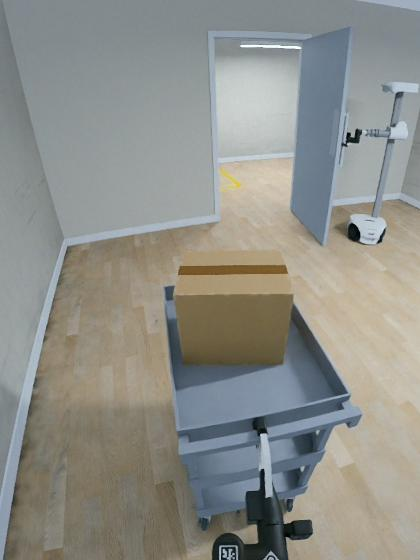

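>>> move(r1={"base":{"translate_m":-0.46,"strafe_m":-1.04}}, blocking=false, cameras=[])

>>> wait(seconds=7, cameras=[])

>>> move(r1={"base":{"translate_m":-0.4,"strafe_m":-0.46}}, blocking=false, cameras=[])

>>> wait(seconds=6, cameras=["r1_head_camera"])

Scene clock: 978.20 s.
move: r1 moving
r1.base_odometry: x=-5.795 y=-1.306 heading=+1.071
r1.turned_by_wheels: +0.002
r1.turned_by_imu: +0.002
r1.base_tilt: forward=-1.6 right=+1.2
r1.lidar_m: 0.38 0.40 1.03 0.86 0.85 0.98 1.74 2.26 2.62 3.86 3.87 0.49
r1.base_status: translate_m moving; strafe_m moving
r1.joint_positions: lift_m=+0.639 arm_m=+0.035 wrist_yaw_rad=+0.010 wrist_pitch_rad=-0.021 wrist_roll_rad=+1.571 gripper_m=-0.009
r1.joint_status: not commanded
r1.measured_speeds: translate_m=-0.051 strafe_m=-0.112 rotate_rad=+0.000 lift_m=+0.000 arm_m=+0.000 wrist_yaw_rad=+0.003 wrist_pitch_rad=+0.000 wrist_roll_rad=+0.000
r1.motor_effort: lift_m=+12(12) arm_m=-3(4) wheel_0=+12(15) wheel_1=-10(10) wheel_2=+14(15)
r1.servo_current: wrist_yaw_rad=65(78) wrist_pitch_rad=117(124) wrist_roll_rad=65(65) gripper_m=52(59)
r1.hand_pose: x=+0.4951 y=-0.0846 z=+0.8229 quat_wxyz=(+0.707, +0.707, -0.004, +0.011) (m; r1's base frame)
r1.wrist_depth_mm: - - - 263 266 1983 1308 / - - - 257 259 1983 1366 / - - - 250 250 - - / - 459 462 244 246 - - / - 462 462 237 238 - - / - 473 184 198 232 - - / - 161 184 181 154 - -
r2: as last shown
r2.base_tilt: forward=-0.6 right=+0.0
r2.lidar_m: 0.53 0.44 2.42 3.32 4.81 2.04 1.51 1.44 1.31 0.98 0.94 0.66
r2.motor_effort: lift_m=+20(20) arm_m=-8(8) wheel_0=+14(14) wheel_1=-1(2) wheel_2=+18(18)
r2.servo_current: wrist_yaw_rad=65(85) wrist_pitch_rad=39(46) wrist_roll_rad=39(65) gripper_m=130(137)
r2.contact_limits: translate_m 0.8
r2.wrist_depth_mm: - - - 164 205 170 - / - - - 165 206 167 - / - - - 165 210 173 - / - - - 166 211 175 - / - - - 166 213 171 153 / - - 183 166 179 172 154 / - - - - 206 158 -
pictures: none
No camera images: "cameras" was empty.

Scene clock: 983.10 s.
earlier move: r1 done
r1.base_odometry: x=-5.122 y=-2.184 heading=+1.070
r1.turned_by_wheels: -0.001
r1.turned_by_imu: +0.014
r1.base_tilt: forward=-1.6 right=+1.3
r1.lidar_m: 0.28 0.32 0.64 1.66 1.66 1.82 1.55 1.56 1.81 3.04 3.02 3.47
r1.base_status: done
r1.joint_positions: lift_m=+0.639 arm_m=+0.035 wrist_yaw_rad=+0.018 wrist_pitch_rad=-0.022 wrist_roll_rad=+1.571 gripper_m=-0.009
r1.joint_status: not commanded
r1.measured_speeds: all 0
r1.motor_effort: lift_m=+12(12) arm_m=+4(5) wheel_0=+6(18) wheel_1=+6(12) wheel_2=-1(16)
r1.servo_current: wrist_yaw_rad=91(117) wrist_pitch_rad=117(137) wrist_roll_rad=39(85) gripper_m=46(59)
r1.hand_pose: x=+0.4957 y=-0.0823 z=+0.8231 quat_wxyz=(+0.707, +0.707, -0.001, +0.014) (m; r1's base frame)
r1.wrist_depth_mm: - - - - - 1863 1281 / - - - - - 1921 1308 / - - - - - 1983 1281 / - - - - - 427 415 / - - - - - - 1464 / - - - 189 272 - 517 / - 164 172 182 171 1756 -
r2.base_odometry: x=-2.644 y=+0.177 heading=-2.967
r2.turned_by_wheels: +0.000
r2.turned_by_imu: +0.001
r2.base_tilt: forward=-0.7 right=+0.0
r2.lidar_m: 0.53 0.44 3.48 2.83 4.84 2.02 1.50 1.46 1.31 0.97 0.95 0.66
r2.base_status: not commanded
r2.joint_positions: lift_m=+0.870 arm_m=+0.100 wrist_yaw_rad=+1.162 wrist_pitch_rad=+0.001 wrist_roll_rad=+0.002 gripper_m=-0.036
r2.joint_status: not commanded
r2.measured_speeds: all 0
r2.motor_effort: lift_m=+20(20) arm_m=-8(8) wheel_0=+14(15) wheel_1=-2(2) wheel_2=+17(18)
r2.servo_current: wrist_yaw_rad=78(91) wrist_pitch_rad=39(46) wrist_roll_rad=39(65) gripper_m=124(143)
r2.contact_limits: translate_m 0.8
r2.hand_pose: x=+0.4659 y=+0.2300 z=+1.0477 quat_wxyz=(+0.836, +0.000, +0.001, +0.549) (m; r2's base frame)
r2.wrist_depth_mm: - - - 165 206 170 - / - - - 164 207 167 - / - - - 165 210 173 - / - - - 166 211 175 - / - - - 166 211 171 153 / - - 184 166 180 172 153 / - - - - 207 158 -
wait: 4.90 of 7 s (r1 has come to rest)
pictures: none
No camera images: "cameras" was empty.

Scene clock: 983.60 s.
move: r1 moving
r1.base_odometry: x=-5.111 y=-2.213 heading=+1.072
r1.turned_by_wheels: +0.002
r1.turned_by_imu: +0.003
r1.base_tilt: forward=-1.6 right=+1.2
r1.lidar_m: 0.27 0.32 0.67 1.67 1.66 1.78 1.50 1.53 1.80 3.02 2.98 3.45
r1.base_status: translate_m moving; strafe_m moving
r1.joint_positions: lift_m=+0.639 arm_m=+0.035 wrist_yaw_rad=+0.019 wrist_pitch_rad=-0.022 wrist_roll_rad=+1.571 gripper_m=-0.009
r1.joint_status: not commanded
r1.measured_speeds: translate_m=-0.082 strafe_m=-0.094 rotate_rad=-0.004 lift_m=+0.000 arm_m=+0.000 wrist_yaw_rad=+0.000 wrist_pitch_rad=+0.000 wrist_roll_rad=+0.000
r1.motor_effort: lift_m=+11(12) arm_m=-3(4) wheel_0=+15(17) wheel_1=-6(6) wheel_2=+20(21)
r1.servo_current: wrist_yaw_rad=117(130) wrist_pitch_rad=130(137) wrist_roll_rad=39(59) gripper_m=52(59)
r1.hand_pose: x=+0.4959 y=-0.0819 z=+0.8232 quat_wxyz=(+0.707, +0.707, -0.001, +0.015) (m; r1's base frame)
r1.wrist_depth_mm: - - - - - 1983 1281 / - - - - - 1983 1308 / - - - - - - 1308 / - - - - 418 1618 418 / - - - - - - 1397 / - - - 186 259 - 521 / - 167 176 160 171 1756 -
r2: as last shown
r2.turned_by_imu: +0.000
r2.base_tilt: forward=-0.6 right=+0.0
r2.lidar_m: 0.54 0.45 3.46 2.84 4.84 2.02 1.49 1.45 1.31 1.00 0.96 0.62
r2.motor_effort: lift_m=+20(20) arm_m=-8(8) wheel_0=+14(14) wheel_1=-1(2) wheel_2=+18(18)
r2.servo_current: wrist_yaw_rad=78(85) wrist_pitch_rad=39(46) wrist_roll_rad=52(52) gripper_m=143(143)
r2.contact_limits: translate_m 0.8
r2.wrist_depth_mm: - - - 165 206 170 - / - - - 165 206 167 - / - - - 164 209 173 - / - - - 165 211 175 - / - - - 166 212 171 153 / - - 183 166 179 172 154 / - - - - 207 158 -
pictures: none
No camera images: "cameras" was empty.

Scene clock: 986.60 s.
earlier move: r1 done
r1.base_odometry: x=-4.910 y=-2.755 heading=+1.070
r1.turned_by_wheels: -0.002
r1.turned_by_imu: -0.004
r1.base_tilt: forward=-1.6 right=+1.3
r1.lidar_m: 0.31 0.43 2.40 2.01 2.04 1.26 1.03 1.05 1.24 2.14 2.68 0.53
r1.base_status: done
r1.joint_positions: lift_m=+0.639 arm_m=+0.035 wrist_yaw_rad=-0.002 wrist_pitch_rad=-0.022 wrist_roll_rad=+1.571 gripper_m=-0.009
r1.joint_status: not commanded
r1.measured_speeds: all 0
r1.motor_effort: lift_m=+10(12) arm_m=+2(4) wheel_0=+1(17) wheel_1=-2(9) wheel_2=+2(21)
r1.servo_current: wrist_yaw_rad=33(130) wrist_pitch_rad=124(137) wrist_roll_rad=65(65) gripper_m=46(59)
r1.hand_pose: x=+0.4940 y=-0.0881 z=+0.8232 quat_wxyz=(+0.707, +0.707, -0.009, +0.007) (m; r1's base frame)
r1.wrist_depth_mm: - - - 342 - 1863 1308 / - - - - 377 373 368 / - - - - - 1921 1366 / - - - - - - - / - - - 251 256 - - / - 462 181 196 181 820 - / - 161 179 208 200 - -
r2.base_odometry: x=-2.644 y=+0.177 heading=-2.967
r2.turned_by_wheels: +0.000
r2.turned_by_imu: +0.000
r2.base_tilt: forward=-0.7 right=+0.0
r2.lidar_m: 0.52 0.44 3.47 2.84 4.82 2.01 1.52 1.41 1.27 0.96 0.94 0.64
r2.base_status: not commanded
r2.joint_positions: lift_m=+0.870 arm_m=+0.100 wrist_yaw_rad=+1.162 wrist_pitch_rad=+0.001 wrist_roll_rad=+0.002 gripper_m=-0.036
r2.joint_status: not commanded
r2.measured_speeds: all 0
r2.motor_effort: lift_m=+20(20) arm_m=-7(8) wheel_0=+14(14) wheel_1=-1(2) wheel_2=+18(18)
r2.servo_current: wrist_yaw_rad=72(85) wrist_pitch_rad=39(52) wrist_roll_rad=65(65) gripper_m=124(143)
r2.contact_limits: translate_m 0.8
r2.hand_pose: x=+0.4659 y=+0.2300 z=+1.0477 quat_wxyz=(+0.836, +0.000, +0.001, +0.549) (m; r2's base frame)
r2.wrist_depth_mm: - - - 164 205 169 - / - - - 164 206 167 - / - - - 165 209 173 - / - - - 166 212 174 - / - - - 166 212 171 153 / - - 183 167 179 171 153 / - - - - 206 159 -
wait: 3.00 of 6 s (r1 has come to rest)
pictures: r1_head_camera
Images, in order (width x height): r1_head_camera 420x560.

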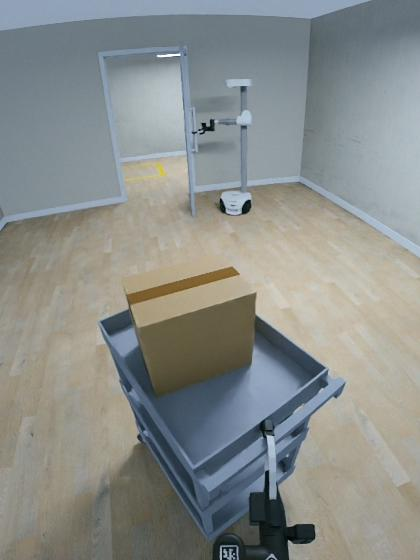

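>>> move(r1={"base":{"translate_m":-0.5,"strafe_m":-0.45}}, blocking=false, cameras=[])

>>> wait(seconds=6, cameras=[])

>>> move(r1={"base":{"strafe_m":0.3}}, blocking=false, cameras=[])

>>> wait(seconds=6, cameras=["r1_head_camera"])

Scene clock: 998.63 s.
move: r1 moving
r1.base_odometry: x=-4.903 y=-2.787 heading=+1.071
r1.turned_by_wheels: +0.001
r1.turned_by_imu: +0.001
r1.base_tilt: forward=-1.5 right=+1.3
r1.lidar_m: 0.34 0.39 2.37 2.05 2.05 1.22 1.00 1.02 1.18 2.09 2.66 0.51
r1.base_status: translate_m moving; strafe_m moving
r1.joint_positions: lift_m=+0.639 arm_m=+0.035 wrist_yaw_rad=+0.007 wrist_pitch_rad=-0.022 wrist_roll_rad=+1.571 gripper_m=-0.009
r1.joint_status: not commanded
r1.measured_speeds: translate_m=-0.093 strafe_m=-0.085 rotate_rad=+0.011 lift_m=+0.000 arm_m=+0.000 wrist_yaw_rad=+0.055 wrist_pitch_rad=+0.000 wrist_roll_rad=+0.000
r1.motor_effort: lift_m=+10(10) arm_m=-3(3) wheel_0=+4(5) wheel_1=-9(12) wheel_2=+17(17)
r1.servo_current: wrist_yaw_rad=46(59) wrist_pitch_rad=117(130) wrist_roll_rad=46(52) gripper_m=52(52)
r1.hand_pose: x=+0.4949 y=-0.0853 z=+0.8232 quat_wxyz=(+0.707, +0.707, -0.005, +0.010) (m; r1's base frame)
r1.wrist_depth_mm: - - - 315 - 1921 1281 / - - - - 366 370 368 / - - - - - - 1430 / - - - - - - - / - - 480 251 256 - - / - 469 185 187 232 - - / - 153 183 186 171 - -
r2: as last shown
r2.base_tilt: forward=-0.6 right=+0.0
r2.lidar_m: 0.53 0.43 3.47 2.88 4.80 2.04 1.49 1.46 1.31 0.99 0.92 0.63
r2.motor_effort: lift_m=+20(20) arm_m=-8(8) wheel_0=+14(14) wheel_1=-1(2) wheel_2=+18(18)
r2.servo_current: wrist_yaw_rad=85(85) wrist_pitch_rad=33(46) wrist_roll_rad=46(52) gripper_m=130(137)
r2.contact_limits: translate_m 0.8
r2.wrist_depth_mm: - - - 164 205 170 - / - - - 165 206 167 - / - - - 165 209 173 - / - - - 165 211 174 - / - - - 166 212 171 153 / - - 183 167 180 171 154 / - - - - 206 158 -
pictures: none
No camera images: "cameras" was empty.

Scene clock: 1001.80 s.
earlier move: r1 done
r1.base_odometry: x=-4.755 y=-3.410 heading=+1.070
r1.turned_by_wheels: -0.002
r1.turned_by_imu: -0.004
r1.base_tilt: forward=-1.6 right=+1.2
r1.lidar_m: 0.41 4.82 2.69 2.31 0.94 0.51 0.44 0.45 0.52 0.93 2.39 0.46
r1.base_status: done
r1.joint_positions: lift_m=+0.639 arm_m=+0.035 wrist_yaw_rad=-0.003 wrist_pitch_rad=-0.022 wrist_roll_rad=+1.571 gripper_m=-0.009
r1.joint_status: not commanded
r1.measured_speeds: all 0
r1.motor_effort: lift_m=+10(10) arm_m=+2(4) wheel_0=-1(11) wheel_1=-3(12) wheel_2=+0(22)
r1.servo_current: wrist_yaw_rad=65(91) wrist_pitch_rad=124(137) wrist_roll_rad=39(72) gripper_m=52(59)
r1.hand_pose: x=+0.4940 y=-0.0882 z=+0.8232 quat_wxyz=(+0.707, +0.707, -0.009, +0.007) (m; r1's base frame)
r1.wrist_depth_mm: - - - 254 - 1863 1336 / - - - 250 248 - - / - - 452 244 244 - - / - 462 459 241 238 - - / - 469 462 235 234 - - / - - 180 188 229 - - / - 161 473 171 156 - -
r2.base_odometry: x=-2.644 y=+0.177 heading=-2.967
r2.turned_by_wheels: +0.000
r2.turned_by_imu: +0.000
r2.base_tilt: forward=-0.6 right=+0.1
r2.lidar_m: 0.52 0.46 3.47 3.42 3.38 2.00 1.50 1.47 1.30 0.98 0.93 0.68
r2.base_status: not commanded
r2.joint_positions: lift_m=+0.870 arm_m=+0.100 wrist_yaw_rad=+1.162 wrist_pitch_rad=+0.001 wrist_roll_rad=+0.002 gripper_m=-0.036
r2.joint_status: not commanded
r2.measured_speeds: all 0
r2.motor_effort: lift_m=+20(20) arm_m=-8(8) wheel_0=+14(14) wheel_1=-1(2) wheel_2=+17(18)
r2.servo_current: wrist_yaw_rad=72(91) wrist_pitch_rad=39(46) wrist_roll_rad=46(59) gripper_m=137(137)
r2.contact_limits: translate_m 0.8
r2.hand_pose: x=+0.4659 y=+0.2300 z=+1.0477 quat_wxyz=(+0.836, +0.000, +0.001, +0.549) (m; r2's base frame)
r2.wrist_depth_mm: - - - 164 204 170 - / - - - 164 206 167 - / - - - 165 209 173 - / - - - 166 211 174 - / - - - 166 213 170 153 / - - 183 166 180 171 153 / - - - - 208 158 -
wait: 3.17 of 6 s (r1 has come to rest)
pictures: none
No camera images: "cameras" was empty.

Scene clock: 1002.30 s.
move: r1 moving
r1.base_odometry: x=-4.787 y=-3.392 heading=+1.068
r1.turned_by_wheels: -0.001
r1.turned_by_imu: -0.002
r1.base_tilt: forward=-1.6 right=+1.3
r1.lidar_m: 0.40 4.74 2.68 2.30 0.98 0.53 0.46 0.46 0.55 0.95 2.41 0.47
r1.base_status: strafe_m moving
r1.joint_positions: lift_m=+0.639 arm_m=+0.035 wrist_yaw_rad=-0.006 wrist_pitch_rad=-0.022 wrist_roll_rad=+1.571 gripper_m=-0.009
r1.joint_status: not commanded
r1.measured_speeds: translate_m=+0.002 strafe_m=+0.143 rotate_rad=-0.010 lift_m=+0.000 arm_m=+0.000 wrist_yaw_rad=-0.004 wrist_pitch_rad=+0.000 wrist_roll_rad=+0.000
r1.motor_effort: lift_m=+10(10) arm_m=+3(3) wheel_0=-17(19) wheel_1=+8(8) wheel_2=-2(3)
r1.servo_current: wrist_yaw_rad=52(59) wrist_pitch_rad=124(130) wrist_roll_rad=46(65) gripper_m=52(59)
r1.hand_pose: x=+0.4937 y=-0.0891 z=+0.8232 quat_wxyz=(+0.707, +0.707, -0.010, +0.006) (m; r1's base frame)
r1.wrist_depth_mm: - - - 250 250 1921 - / - - - 245 245 - - / - - 455 240 242 - - / - 462 459 237 236 - - / - 469 466 235 234 - - / - - 177 187 229 - - / - 154 480 172 164 - -
r2: as last shown
r2.base_tilt: forward=-0.7 right=+0.0
r2.lidar_m: 0.52 0.45 3.47 3.38 3.37 1.99 1.51 1.45 1.31 0.98 0.93 0.64
r2.motor_effort: lift_m=+20(20) arm_m=-8(8) wheel_0=+13(14) wheel_1=-1(2) wheel_2=+18(18)
r2.servo_current: wrist_yaw_rad=72(85) wrist_pitch_rad=39(46) wrist_roll_rad=59(65) gripper_m=130(137)
r2.contact_limits: translate_m 0.8
r2.wrist_depth_mm: - - - 165 205 170 - / - - - 165 206 167 - / - - - 165 209 173 - / - - - 165 211 175 - / - - - 166 212 171 153 / - - 184 167 180 171 153 / - - - - 207 158 -
pictures: none
No camera images: "cameras" was empty.

Scene clock: 1004.13 s.
earlier move: r1 done
r1.base_odometry: x=-5.018 y=-3.266 heading=+1.069
r1.turned_by_wheels: +0.001
r1.turned_by_imu: -0.001
r1.base_tilt: forward=-1.6 right=+1.3
r1.lidar_m: 0.46 4.27 2.39 2.02 1.11 0.61 0.51 0.52 0.64 1.05 0.47 0.42
r1.base_status: done
r1.joint_positions: lift_m=+0.639 arm_m=+0.035 wrist_yaw_rad=-0.008 wrist_pitch_rad=-0.022 wrist_roll_rad=+1.571 gripper_m=-0.009
r1.joint_status: not commanded
r1.measured_speeds: all 0
r1.motor_effort: lift_m=+10(10) arm_m=+4(4) wheel_0=-4(20) wheel_1=-1(9) wheel_2=-4(8)
r1.servo_current: wrist_yaw_rad=85(85) wrist_pitch_rad=124(137) wrist_roll_rad=59(65) gripper_m=59(59)
r1.hand_pose: x=+0.4935 y=-0.0897 z=+0.8232 quat_wxyz=(+0.707, +0.707, -0.011, +0.005) (m; r1's base frame)
r1.wrist_depth_mm: - 373 130 181 180 - - / - 399 135 191 189 - - / - 436 421 200 199 - - / - 492 469 208 209 - - / - - - 221 224 - - / - - 181 186 229 1983 1397 / - 156 - 203 155 1661 1308
r2.base_odometry: x=-2.644 y=+0.177 heading=-2.967
r2.turned_by_wheels: +0.000
r2.turned_by_imu: +0.000
r2.base_tilt: forward=-0.6 right=+0.0
r2.lidar_m: 0.55 0.46 3.47 3.39 3.35 1.99 1.49 1.44 1.30 0.99 0.94 0.67
r2.base_status: not commanded
r2.joint_positions: lift_m=+0.870 arm_m=+0.100 wrist_yaw_rad=+1.162 wrist_pitch_rad=+0.001 wrist_roll_rad=+0.002 gripper_m=-0.036
r2.joint_status: not commanded
r2.measured_speeds: all 0
r2.motor_effort: lift_m=+20(20) arm_m=-8(8) wheel_0=+14(14) wheel_1=-1(2) wheel_2=+18(18)
r2.servo_current: wrist_yaw_rad=65(85) wrist_pitch_rad=39(52) wrist_roll_rad=46(65) gripper_m=130(137)
r2.contact_limits: translate_m 0.8
r2.hand_pose: x=+0.4659 y=+0.2300 z=+1.0477 quat_wxyz=(+0.836, +0.000, +0.001, +0.549) (m; r2's base frame)
r2.wrist_depth_mm: - - - 164 206 170 - / - - - 165 207 167 - / - - - 165 210 173 - / - - - 165 210 174 - / - - - 166 212 171 153 / - - 185 167 180 171 154 / - - - - 207 158 -
wait: 1.83 of 6 s (r1 has come to rest)
pictures: r1_head_camera
Images, in order (width x height): r1_head_camera 420x560.

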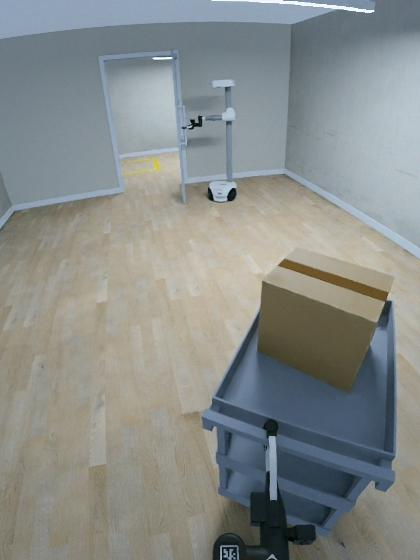

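>>> move(r1={"base":{"translate_m":0.1,"strafe_m":-0.4}}, blocking=false, cameras=[])

>>> wait(seconds=6, cameras=[])

>>> move(r1={"base":{"rotate_rad":0.24},"pace":"slow"}, blocking=false, cameras=[])

>>> wait(seconds=6, cameras=["r1_head_camera"])

Scene clock: 1014.83 s.
move: r1 moving
r1.base_odometry: x=-4.987 y=-3.274 heading=+1.070
r1.turned_by_wheels: +0.001
r1.turned_by_imu: +0.001
r1.base_tilt: forward=-1.6 right=+1.3
r1.lidar_m: 0.46 4.30 2.41 2.06 1.12 0.63 0.53 0.52 0.61 1.06 2.63 0.41
r1.base_status: translate_m moving; strafe_m moving
r1.joint_positions: lift_m=+0.639 arm_m=+0.035 wrist_yaw_rad=+0.000 wrist_pitch_rad=-0.022 wrist_roll_rad=+1.571 gripper_m=-0.009
r1.joint_status: not commanded
r1.measured_speeds: translate_m=+0.036 strafe_m=-0.121 rotate_rad=+0.011 lift_m=+0.000 arm_m=+0.000 wrist_yaw_rad=+0.050 wrist_pitch_rad=+0.000 wrist_roll_rad=-0.002
r1.motor_effort: lift_m=+10(10) arm_m=+4(4) wheel_0=+16(18) wheel_1=-3(8) wheel_2=-6(8)
r1.servo_current: wrist_yaw_rad=39(78) wrist_pitch_rad=130(137) wrist_roll_rad=52(65) gripper_m=46(59)
r1.hand_pose: x=+0.4942 y=-0.0875 z=+0.8232 quat_wxyz=(+0.707, +0.707, -0.008, +0.008) (m; r1's base frame)
r1.wrist_depth_mm: - 359 116 168 167 - - / - 394 121 178 177 - - / - 433 - 190 186 - - / - 492 141 202 201 - - / - - - 213 216 1983 - / - - 180 200 186 1983 1397 / - 152 - 170 158 1537 1281
r2: as last shown
r2.turned_by_imu: +0.002
r2.base_tilt: forward=-0.7 right=+0.1
r2.lidar_m: 0.53 0.42 3.46 3.38 3.37 2.00 1.51 1.46 1.32 0.98 0.95 0.66
r2.servo_current: wrist_yaw_rad=72(85) wrist_pitch_rad=39(46) wrist_roll_rad=52(59) gripper_m=130(137)
r2.contact_limits: translate_m 0.8
r2.wrist_depth_mm: - - - 164 205 170 - / - - - 165 206 167 - / - - - 164 210 173 - / - - - 166 212 175 - / - - - 166 213 171 153 / - - 184 167 180 172 154 / - - - - 208 158 -
pictures: none
No camera images: "cameras" was empty.

Scene clock: 1017.17 s.
earlier move: r1 done
r1.base_odometry: x=-4.619 y=-3.370 heading=+1.070
r1.turned_by_wheels: +0.000
r1.turned_by_imu: +0.001
r1.base_tilt: forward=-1.6 right=+1.3
r1.lidar_m: 0.42 5.06 2.82 2.46 1.10 0.61 0.50 0.52 0.62 1.06 2.25 0.47
r1.base_status: done
r1.joint_positions: lift_m=+0.639 arm_m=+0.035 wrist_yaw_rad=+0.009 wrist_pitch_rad=-0.022 wrist_roll_rad=+1.571 gripper_m=-0.009
r1.joint_status: not commanded
r1.measured_speeds: all 0
r1.motor_effort: lift_m=+10(10) arm_m=-4(4) wheel_0=+4(23) wheel_1=-1(8) wheel_2=+5(8)
r1.servo_current: wrist_yaw_rad=65(78) wrist_pitch_rad=130(137) wrist_roll_rad=52(65) gripper_m=52(59)
r1.hand_pose: x=+0.4950 y=-0.0847 z=+0.8232 quat_wxyz=(+0.707, +0.707, -0.004, +0.011) (m; r1's base frame)
r1.wrist_depth_mm: - - - 238 236 1863 - / - - - 237 236 - - / - 452 445 236 235 - - / - 462 455 235 233 - - / - 473 469 233 232 - - / - 488 183 194 231 - - / - 160 - 191 163 1618 -
r2.base_odometry: x=-2.644 y=+0.177 heading=-2.967
r2.turned_by_wheels: +0.000
r2.turned_by_imu: +0.000
r2.base_tilt: forward=-0.7 right=+0.0
r2.lidar_m: 0.52 0.44 3.48 4.93 3.27 2.02 1.49 1.44 1.31 0.99 0.94 0.65
r2.base_status: not commanded
r2.joint_positions: lift_m=+0.870 arm_m=+0.100 wrist_yaw_rad=+1.162 wrist_pitch_rad=+0.001 wrist_roll_rad=+0.002 gripper_m=-0.036
r2.joint_status: not commanded
r2.measured_speeds: all 0
r2.motor_effort: lift_m=+20(20) arm_m=-8(8) wheel_0=+14(14) wheel_1=-1(2) wheel_2=+18(18)
r2.servo_current: wrist_yaw_rad=78(85) wrist_pitch_rad=39(46) wrist_roll_rad=52(59) gripper_m=130(137)
r2.contact_limits: translate_m 0.8
r2.hand_pose: x=+0.4659 y=+0.2300 z=+1.0477 quat_wxyz=(+0.836, +0.000, +0.001, +0.549) (m; r2's base frame)
r2.wrist_depth_mm: - - - 165 205 170 - / - - - 164 206 167 - / - - - 165 209 173 - / - - - 166 211 175 - / - - - 166 212 171 153 / - - 184 166 181 172 153 / - - - - 207 158 -
wait: 2.33 of 6 s (r1 has come to rest)
pictures: none
No camera images: "cameras" was empty.

Scene clock: 1017.67 s.
move: r1 moving
r1.base_odometry: x=-4.619 y=-3.370 heading=+1.193
r1.turned_by_wheels: +0.123
r1.turned_by_imu: +0.123
r1.base_tilt: forward=-1.6 right=+1.3
r1.lidar_m: 0.43 4.18 2.68 2.47 0.90 0.58 0.51 0.51 0.64 1.38 2.26 0.44
r1.base_status: rotate_rad moving
r1.joint_positions: lift_m=+0.639 arm_m=+0.035 wrist_yaw_rad=-0.008 wrist_pitch_rad=-0.022 wrist_roll_rad=+1.571 gripper_m=-0.009
r1.joint_status: not commanded
r1.measured_speeds: translate_m=+0.000 strafe_m=+0.000 rotate_rad=+0.476 lift_m=+0.000 arm_m=-0.001 wrist_yaw_rad=-0.052 wrist_pitch_rad=+0.000 wrist_roll_rad=+0.000
r1.motor_effort: lift_m=+10(10) arm_m=-3(4) wheel_0=-12(13) wheel_1=-8(8) wheel_2=-9(9)
r1.servo_current: wrist_yaw_rad=72(72) wrist_pitch_rad=130(130) wrist_roll_rad=59(59) gripper_m=52(59)
r1.hand_pose: x=+0.4935 y=-0.0897 z=+0.8232 quat_wxyz=(+0.707, +0.707, -0.011, +0.005) (m; r1's base frame)
r1.wrist_depth_mm: - - - 231 230 - - / - - - 231 230 - - / - 449 436 232 231 - - / - 466 452 232 230 - - / - 480 469 231 230 - - / - 496 179 187 229 - - / - 156 - 173 163 1708 -
r2: as last shown
r2.lidar_m: 0.53 0.43 3.46 4.89 3.27 2.00 1.50 1.45 1.32 1.00 0.95 0.65
r2.motor_effort: lift_m=+20(20) arm_m=-7(8) wheel_0=+14(14) wheel_1=-2(2) wheel_2=+18(18)
r2.servo_current: wrist_yaw_rad=72(78) wrist_pitch_rad=39(39) wrist_roll_rad=52(52) gripper_m=130(130)
r2.contact_limits: translate_m 0.8
r2.wrist_depth_mm: - - - 165 205 170 - / - - - 165 206 167 - / - - - 165 210 173 - / - - - 165 211 174 - / - - - 166 212 171 153 / - - 183 167 180 172 153 / - - - - 208 158 -
pictures: none
No camera images: "cameras" was empty.

Scene clock: 1018.43 s.
earlier move: r1 done
r1.base_odometry: x=-4.619 y=-3.370 heading=+1.308
r1.turned_by_wheels: +0.115
r1.turned_by_imu: +0.115
r1.base_tilt: forward=-1.6 right=+1.2
r1.lidar_m: 0.45 3.62 2.57 2.39 0.80 0.55 0.51 0.52 0.76 1.87 0.52 0.43
r1.base_status: done
r1.joint_positions: lift_m=+0.639 arm_m=+0.035 wrist_yaw_rad=-0.009 wrist_pitch_rad=-0.022 wrist_roll_rad=+1.571 gripper_m=-0.009
r1.joint_status: not commanded
r1.measured_speeds: all 0
r1.motor_effort: lift_m=+10(10) arm_m=+4(4) wheel_0=-8(13) wheel_1=-5(8) wheel_2=-7(10)
r1.servo_current: wrist_yaw_rad=52(72) wrist_pitch_rad=130(130) wrist_roll_rad=39(59) gripper_m=46(59)
r1.hand_pose: x=+0.4934 y=-0.0899 z=+0.8232 quat_wxyz=(+0.707, +0.707, -0.011, +0.005) (m; r1's base frame)
r1.wrist_depth_mm: - - 392 200 199 - - / - 415 399 206 205 - - / - 436 430 212 211 - - / - 473 459 219 218 - - / - 517 496 226 226 - - / - - 180 187 229 - - / - 150 - 175 144 1708 1308
r2.base_odometry: x=-2.644 y=+0.177 heading=-2.967
r2.turned_by_wheels: +0.000
r2.turned_by_imu: +0.000
r2.base_tilt: forward=-0.7 right=+0.0
r2.lidar_m: 0.52 0.45 3.49 3.63 3.26 2.01 1.51 1.46 1.32 1.00 0.93 0.64
r2.base_status: not commanded
r2.joint_positions: lift_m=+0.870 arm_m=+0.100 wrist_yaw_rad=+1.162 wrist_pitch_rad=+0.001 wrist_roll_rad=+0.002 gripper_m=-0.036
r2.joint_status: not commanded
r2.measured_speeds: all 0
r2.motor_effort: lift_m=+20(20) arm_m=-7(8) wheel_0=+14(14) wheel_1=-2(2) wheel_2=+17(18)
r2.servo_current: wrist_yaw_rad=72(85) wrist_pitch_rad=39(46) wrist_roll_rad=46(52) gripper_m=130(137)
r2.contact_limits: translate_m 0.8
r2.hand_pose: x=+0.4659 y=+0.2300 z=+1.0477 quat_wxyz=(+0.836, +0.000, +0.001, +0.549) (m; r2's base frame)
r2.wrist_depth_mm: - - - 164 205 170 - / - - - 165 207 167 - / - - - 165 209 173 - / - - - 165 211 174 - / - - - 166 213 171 153 / - - 183 167 180 172 154 / - - - - 207 158 -
wait: 0.77 of 6 s (r1 has come to rest)
pictures: r1_head_camera
Images, in order (width x height): r1_head_camera 420x560.

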